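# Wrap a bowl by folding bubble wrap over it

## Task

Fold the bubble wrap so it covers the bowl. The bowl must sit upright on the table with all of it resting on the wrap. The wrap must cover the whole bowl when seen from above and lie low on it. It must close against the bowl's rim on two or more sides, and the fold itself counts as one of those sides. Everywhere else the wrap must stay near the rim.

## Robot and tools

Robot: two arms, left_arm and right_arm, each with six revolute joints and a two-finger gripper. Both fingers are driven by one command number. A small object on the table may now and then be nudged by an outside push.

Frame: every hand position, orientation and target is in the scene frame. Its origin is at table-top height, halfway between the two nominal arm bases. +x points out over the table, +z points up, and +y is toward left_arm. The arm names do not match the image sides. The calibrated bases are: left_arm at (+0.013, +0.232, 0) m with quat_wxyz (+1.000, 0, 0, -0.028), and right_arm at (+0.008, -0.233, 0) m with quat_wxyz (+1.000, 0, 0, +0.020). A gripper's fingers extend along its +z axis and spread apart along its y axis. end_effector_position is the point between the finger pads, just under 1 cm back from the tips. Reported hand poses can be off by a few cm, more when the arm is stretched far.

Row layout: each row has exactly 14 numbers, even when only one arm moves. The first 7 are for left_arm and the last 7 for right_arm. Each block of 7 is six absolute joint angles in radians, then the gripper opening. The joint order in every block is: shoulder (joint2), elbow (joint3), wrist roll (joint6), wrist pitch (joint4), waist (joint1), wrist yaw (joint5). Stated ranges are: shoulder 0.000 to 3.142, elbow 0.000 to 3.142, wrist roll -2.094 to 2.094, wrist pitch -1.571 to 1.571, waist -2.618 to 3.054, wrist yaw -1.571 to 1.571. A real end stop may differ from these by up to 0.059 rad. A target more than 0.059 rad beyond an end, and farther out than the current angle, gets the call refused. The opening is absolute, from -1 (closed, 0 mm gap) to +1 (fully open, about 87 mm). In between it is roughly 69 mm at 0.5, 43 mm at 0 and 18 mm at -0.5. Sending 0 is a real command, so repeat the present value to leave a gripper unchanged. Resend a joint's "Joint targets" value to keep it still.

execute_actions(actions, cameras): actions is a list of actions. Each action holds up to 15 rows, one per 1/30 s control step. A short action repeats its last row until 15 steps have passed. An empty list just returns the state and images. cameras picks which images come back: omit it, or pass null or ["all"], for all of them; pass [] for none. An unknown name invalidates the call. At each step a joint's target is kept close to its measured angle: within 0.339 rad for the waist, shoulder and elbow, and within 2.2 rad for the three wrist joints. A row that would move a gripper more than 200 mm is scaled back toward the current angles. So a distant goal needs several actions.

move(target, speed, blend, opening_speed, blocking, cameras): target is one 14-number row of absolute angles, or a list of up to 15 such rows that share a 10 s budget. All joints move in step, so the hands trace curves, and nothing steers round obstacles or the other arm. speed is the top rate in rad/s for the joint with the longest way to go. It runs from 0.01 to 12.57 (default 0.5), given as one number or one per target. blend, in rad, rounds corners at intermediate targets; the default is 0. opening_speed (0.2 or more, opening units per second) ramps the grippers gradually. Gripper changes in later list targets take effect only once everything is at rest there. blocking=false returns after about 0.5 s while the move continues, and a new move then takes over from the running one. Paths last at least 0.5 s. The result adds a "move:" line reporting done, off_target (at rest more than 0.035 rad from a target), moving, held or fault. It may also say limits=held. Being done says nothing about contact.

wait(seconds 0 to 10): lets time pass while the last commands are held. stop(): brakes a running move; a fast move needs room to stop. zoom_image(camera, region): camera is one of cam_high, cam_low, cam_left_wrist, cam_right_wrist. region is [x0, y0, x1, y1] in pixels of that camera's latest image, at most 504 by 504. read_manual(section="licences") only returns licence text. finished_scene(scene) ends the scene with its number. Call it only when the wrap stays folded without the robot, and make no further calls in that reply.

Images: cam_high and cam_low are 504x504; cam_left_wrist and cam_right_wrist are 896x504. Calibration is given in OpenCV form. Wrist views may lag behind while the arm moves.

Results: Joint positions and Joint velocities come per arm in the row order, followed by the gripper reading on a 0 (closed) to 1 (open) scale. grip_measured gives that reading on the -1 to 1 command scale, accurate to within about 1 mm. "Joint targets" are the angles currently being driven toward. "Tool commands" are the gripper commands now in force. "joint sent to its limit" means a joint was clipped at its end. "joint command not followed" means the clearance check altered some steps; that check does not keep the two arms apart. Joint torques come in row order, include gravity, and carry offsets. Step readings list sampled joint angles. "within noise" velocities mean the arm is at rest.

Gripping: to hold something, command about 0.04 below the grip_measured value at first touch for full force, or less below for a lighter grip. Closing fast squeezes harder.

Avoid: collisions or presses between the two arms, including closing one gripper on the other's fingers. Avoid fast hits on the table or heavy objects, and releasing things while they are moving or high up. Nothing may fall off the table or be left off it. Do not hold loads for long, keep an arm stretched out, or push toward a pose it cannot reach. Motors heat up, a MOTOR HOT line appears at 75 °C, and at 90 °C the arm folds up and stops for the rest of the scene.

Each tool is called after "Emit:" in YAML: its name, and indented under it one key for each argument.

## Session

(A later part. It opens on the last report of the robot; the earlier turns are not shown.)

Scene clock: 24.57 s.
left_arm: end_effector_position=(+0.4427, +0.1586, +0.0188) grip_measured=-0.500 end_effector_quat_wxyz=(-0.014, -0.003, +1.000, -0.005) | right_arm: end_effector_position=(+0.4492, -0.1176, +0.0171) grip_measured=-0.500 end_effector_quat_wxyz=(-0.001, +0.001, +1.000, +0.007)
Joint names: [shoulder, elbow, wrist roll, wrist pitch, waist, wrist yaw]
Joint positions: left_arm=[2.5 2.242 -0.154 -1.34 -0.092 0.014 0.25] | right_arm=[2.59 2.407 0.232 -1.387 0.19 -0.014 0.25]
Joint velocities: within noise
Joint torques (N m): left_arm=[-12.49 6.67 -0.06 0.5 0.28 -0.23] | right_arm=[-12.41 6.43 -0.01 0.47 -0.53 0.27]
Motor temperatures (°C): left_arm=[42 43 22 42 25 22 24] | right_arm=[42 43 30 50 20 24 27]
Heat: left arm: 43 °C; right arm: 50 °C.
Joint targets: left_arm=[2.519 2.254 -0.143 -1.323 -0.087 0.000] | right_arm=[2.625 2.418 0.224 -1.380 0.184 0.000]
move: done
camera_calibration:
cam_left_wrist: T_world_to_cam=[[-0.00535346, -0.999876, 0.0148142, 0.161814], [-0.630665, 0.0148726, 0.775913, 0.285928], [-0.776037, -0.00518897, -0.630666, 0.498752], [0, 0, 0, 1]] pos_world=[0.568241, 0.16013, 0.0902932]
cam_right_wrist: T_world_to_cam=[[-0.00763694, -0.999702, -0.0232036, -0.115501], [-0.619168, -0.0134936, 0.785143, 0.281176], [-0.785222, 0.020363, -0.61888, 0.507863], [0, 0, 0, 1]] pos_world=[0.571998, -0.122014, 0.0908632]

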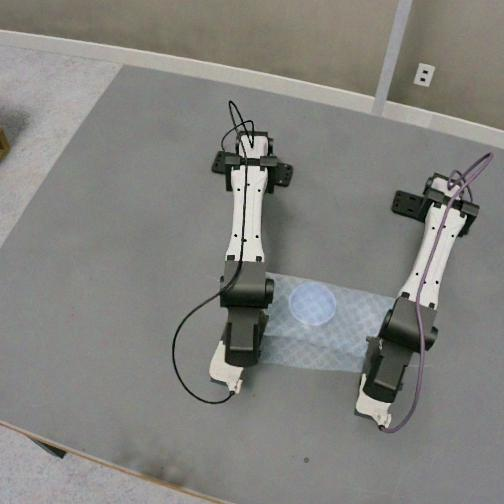

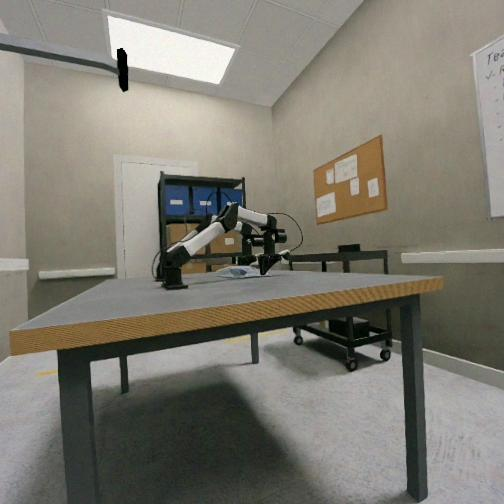

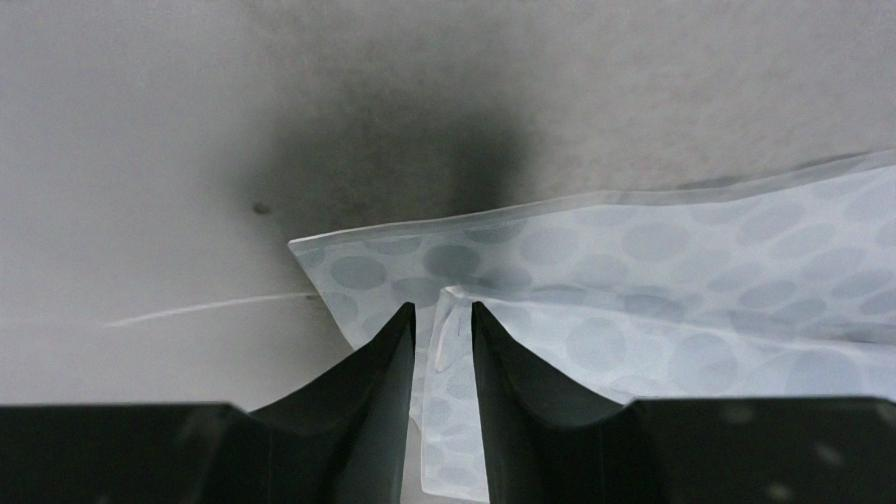

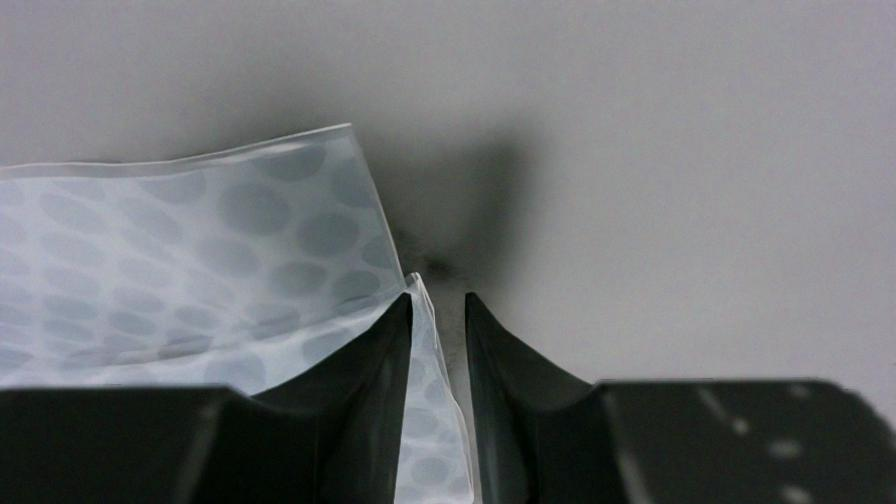

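Emit:
move:
  target:
    - [2.443,2.269,-0.146,-1.396,-0.09,0,-0.4,2.536,2.436,0.228,-1.471,0.188,0,-0.4]
    - [2.248,2.169,-0.16,-1.491,-0.104,0,-0.4,2.328,2.304,0.248,-1.546,0.208,0,-0.4]
    - [1.7,1.4,-0.16,-1.3,0.1,0,-0.4,1.7,1.4,0.248,-1.3,-0.1,0,-0.4]
  speed: [0.3,0.6,0.9]
  blend: 0.05

Emit:
zoom_image:
  camera: "cam_high"
  region: [200, 220, 460, 420]

Emit:
zoom_image:
  camera: "cam_low"
  region: [180, 240, 300, 300]

Scene clock: 27.30 s.
left_arm: end_effector_position=(+0.2691, +0.2333, +0.1080) grip_measured=-0.400 end_effector_quat_wxyz=(-0.030, -0.097, +0.995, -0.005) | right_arm: end_effector_position=(+0.2667, -0.2364, +0.1062) grip_measured=-0.400 end_effector_quat_wxyz=(-0.031, +0.148, +0.988, +0.003)
Joint names: [shoulder, elbow, wrist roll, wrist pitch, waist, wrist yaw]
Joint positions: left_arm=[1.724 1.405 -0.154 -1.31 0.096 0.013 0.3] | right_arm=[1.735 1.41 0.241 -1.307 -0.097 -0.011 0.3]
Joint velocities: within noise
Joint torques (N m): left_arm=[-10.11 5.22 -0.19 0.36 0.23 -0.21] | right_arm=[-12.08 4.52 0.13 0.45 -0.12 0.19]
Motor temperatures (°C): left_arm=[43 43 22 42 25 22 24] | right_arm=[44 43 30 49 20 24 27]
Heat: left arm: 43 °C; right arm: 49 °C.
Joint targets: left_arm=[1.700 1.400 -0.160 -1.300 0.100 0.000] | right_arm=[1.700 1.400 0.248 -1.300 -0.100 0.000]
move: done; blend cut to 0.0455 rad at target 1
camera_calibration:
cam_left_wrist: T_world_to_cam=[[0.181963, -0.983269, 0.00848926, 0.180629], [-0.59747, -0.103702, 0.795157, 0.122701], [-0.780973, -0.149761, -0.606344, 0.453051], [0, 0, 0, 1]] pos_world=[0.394263, 0.258181, 0.175604]
cam_right_wrist: T_world_to_cam=[[-0.300096, -0.953896, -0.00495683, -0.14663], [-0.545732, 0.167421, 0.821064, 0.115869], [-0.78238, 0.249103, -0.570814, 0.470326], [0, 0, 0, 1]] pos_world=[0.387204, -0.276428, 0.172606]

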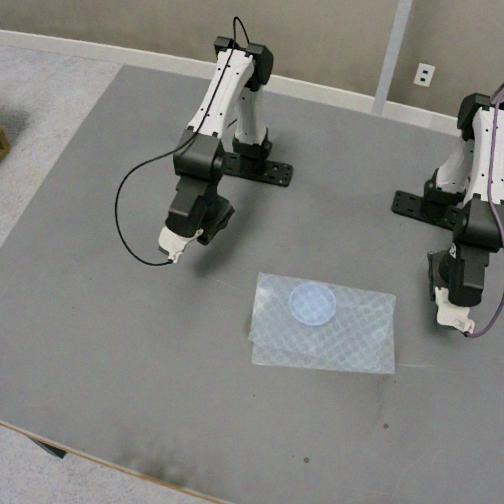

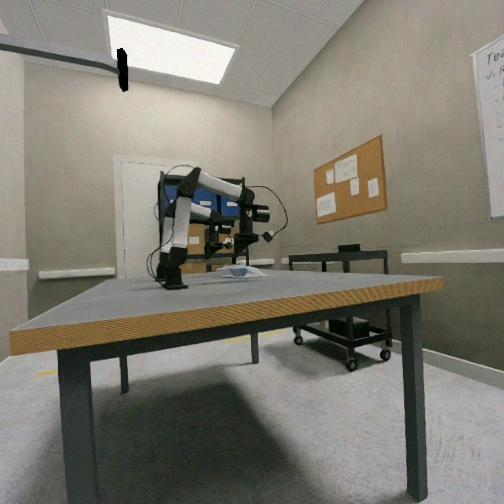

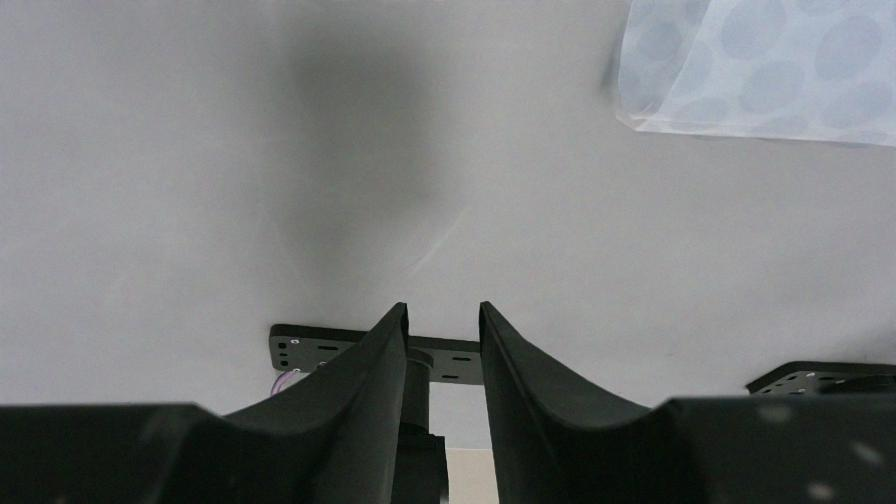

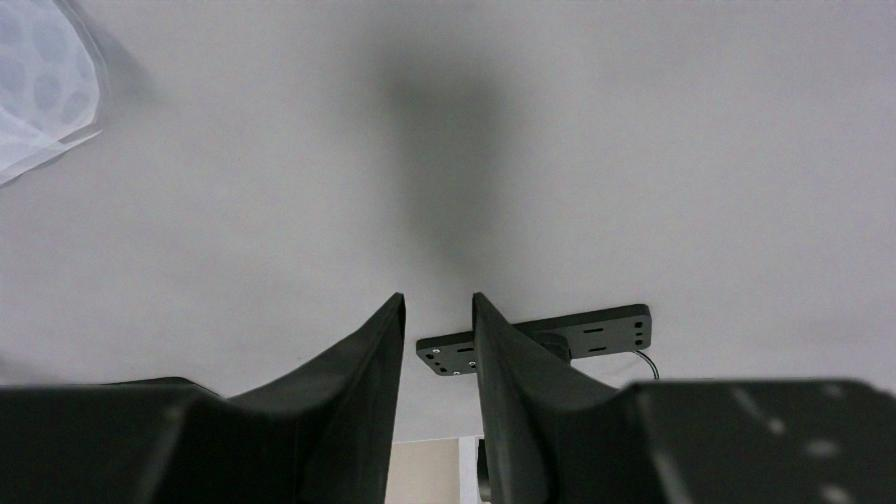

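Scaled by 1.938.

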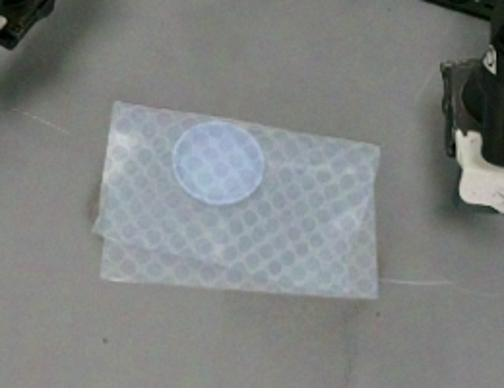

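Scaled by 4.200.

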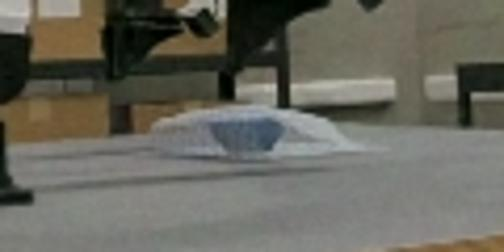

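Emit:
finished_scene:
  scene: 1

The scene is finished: the task was done.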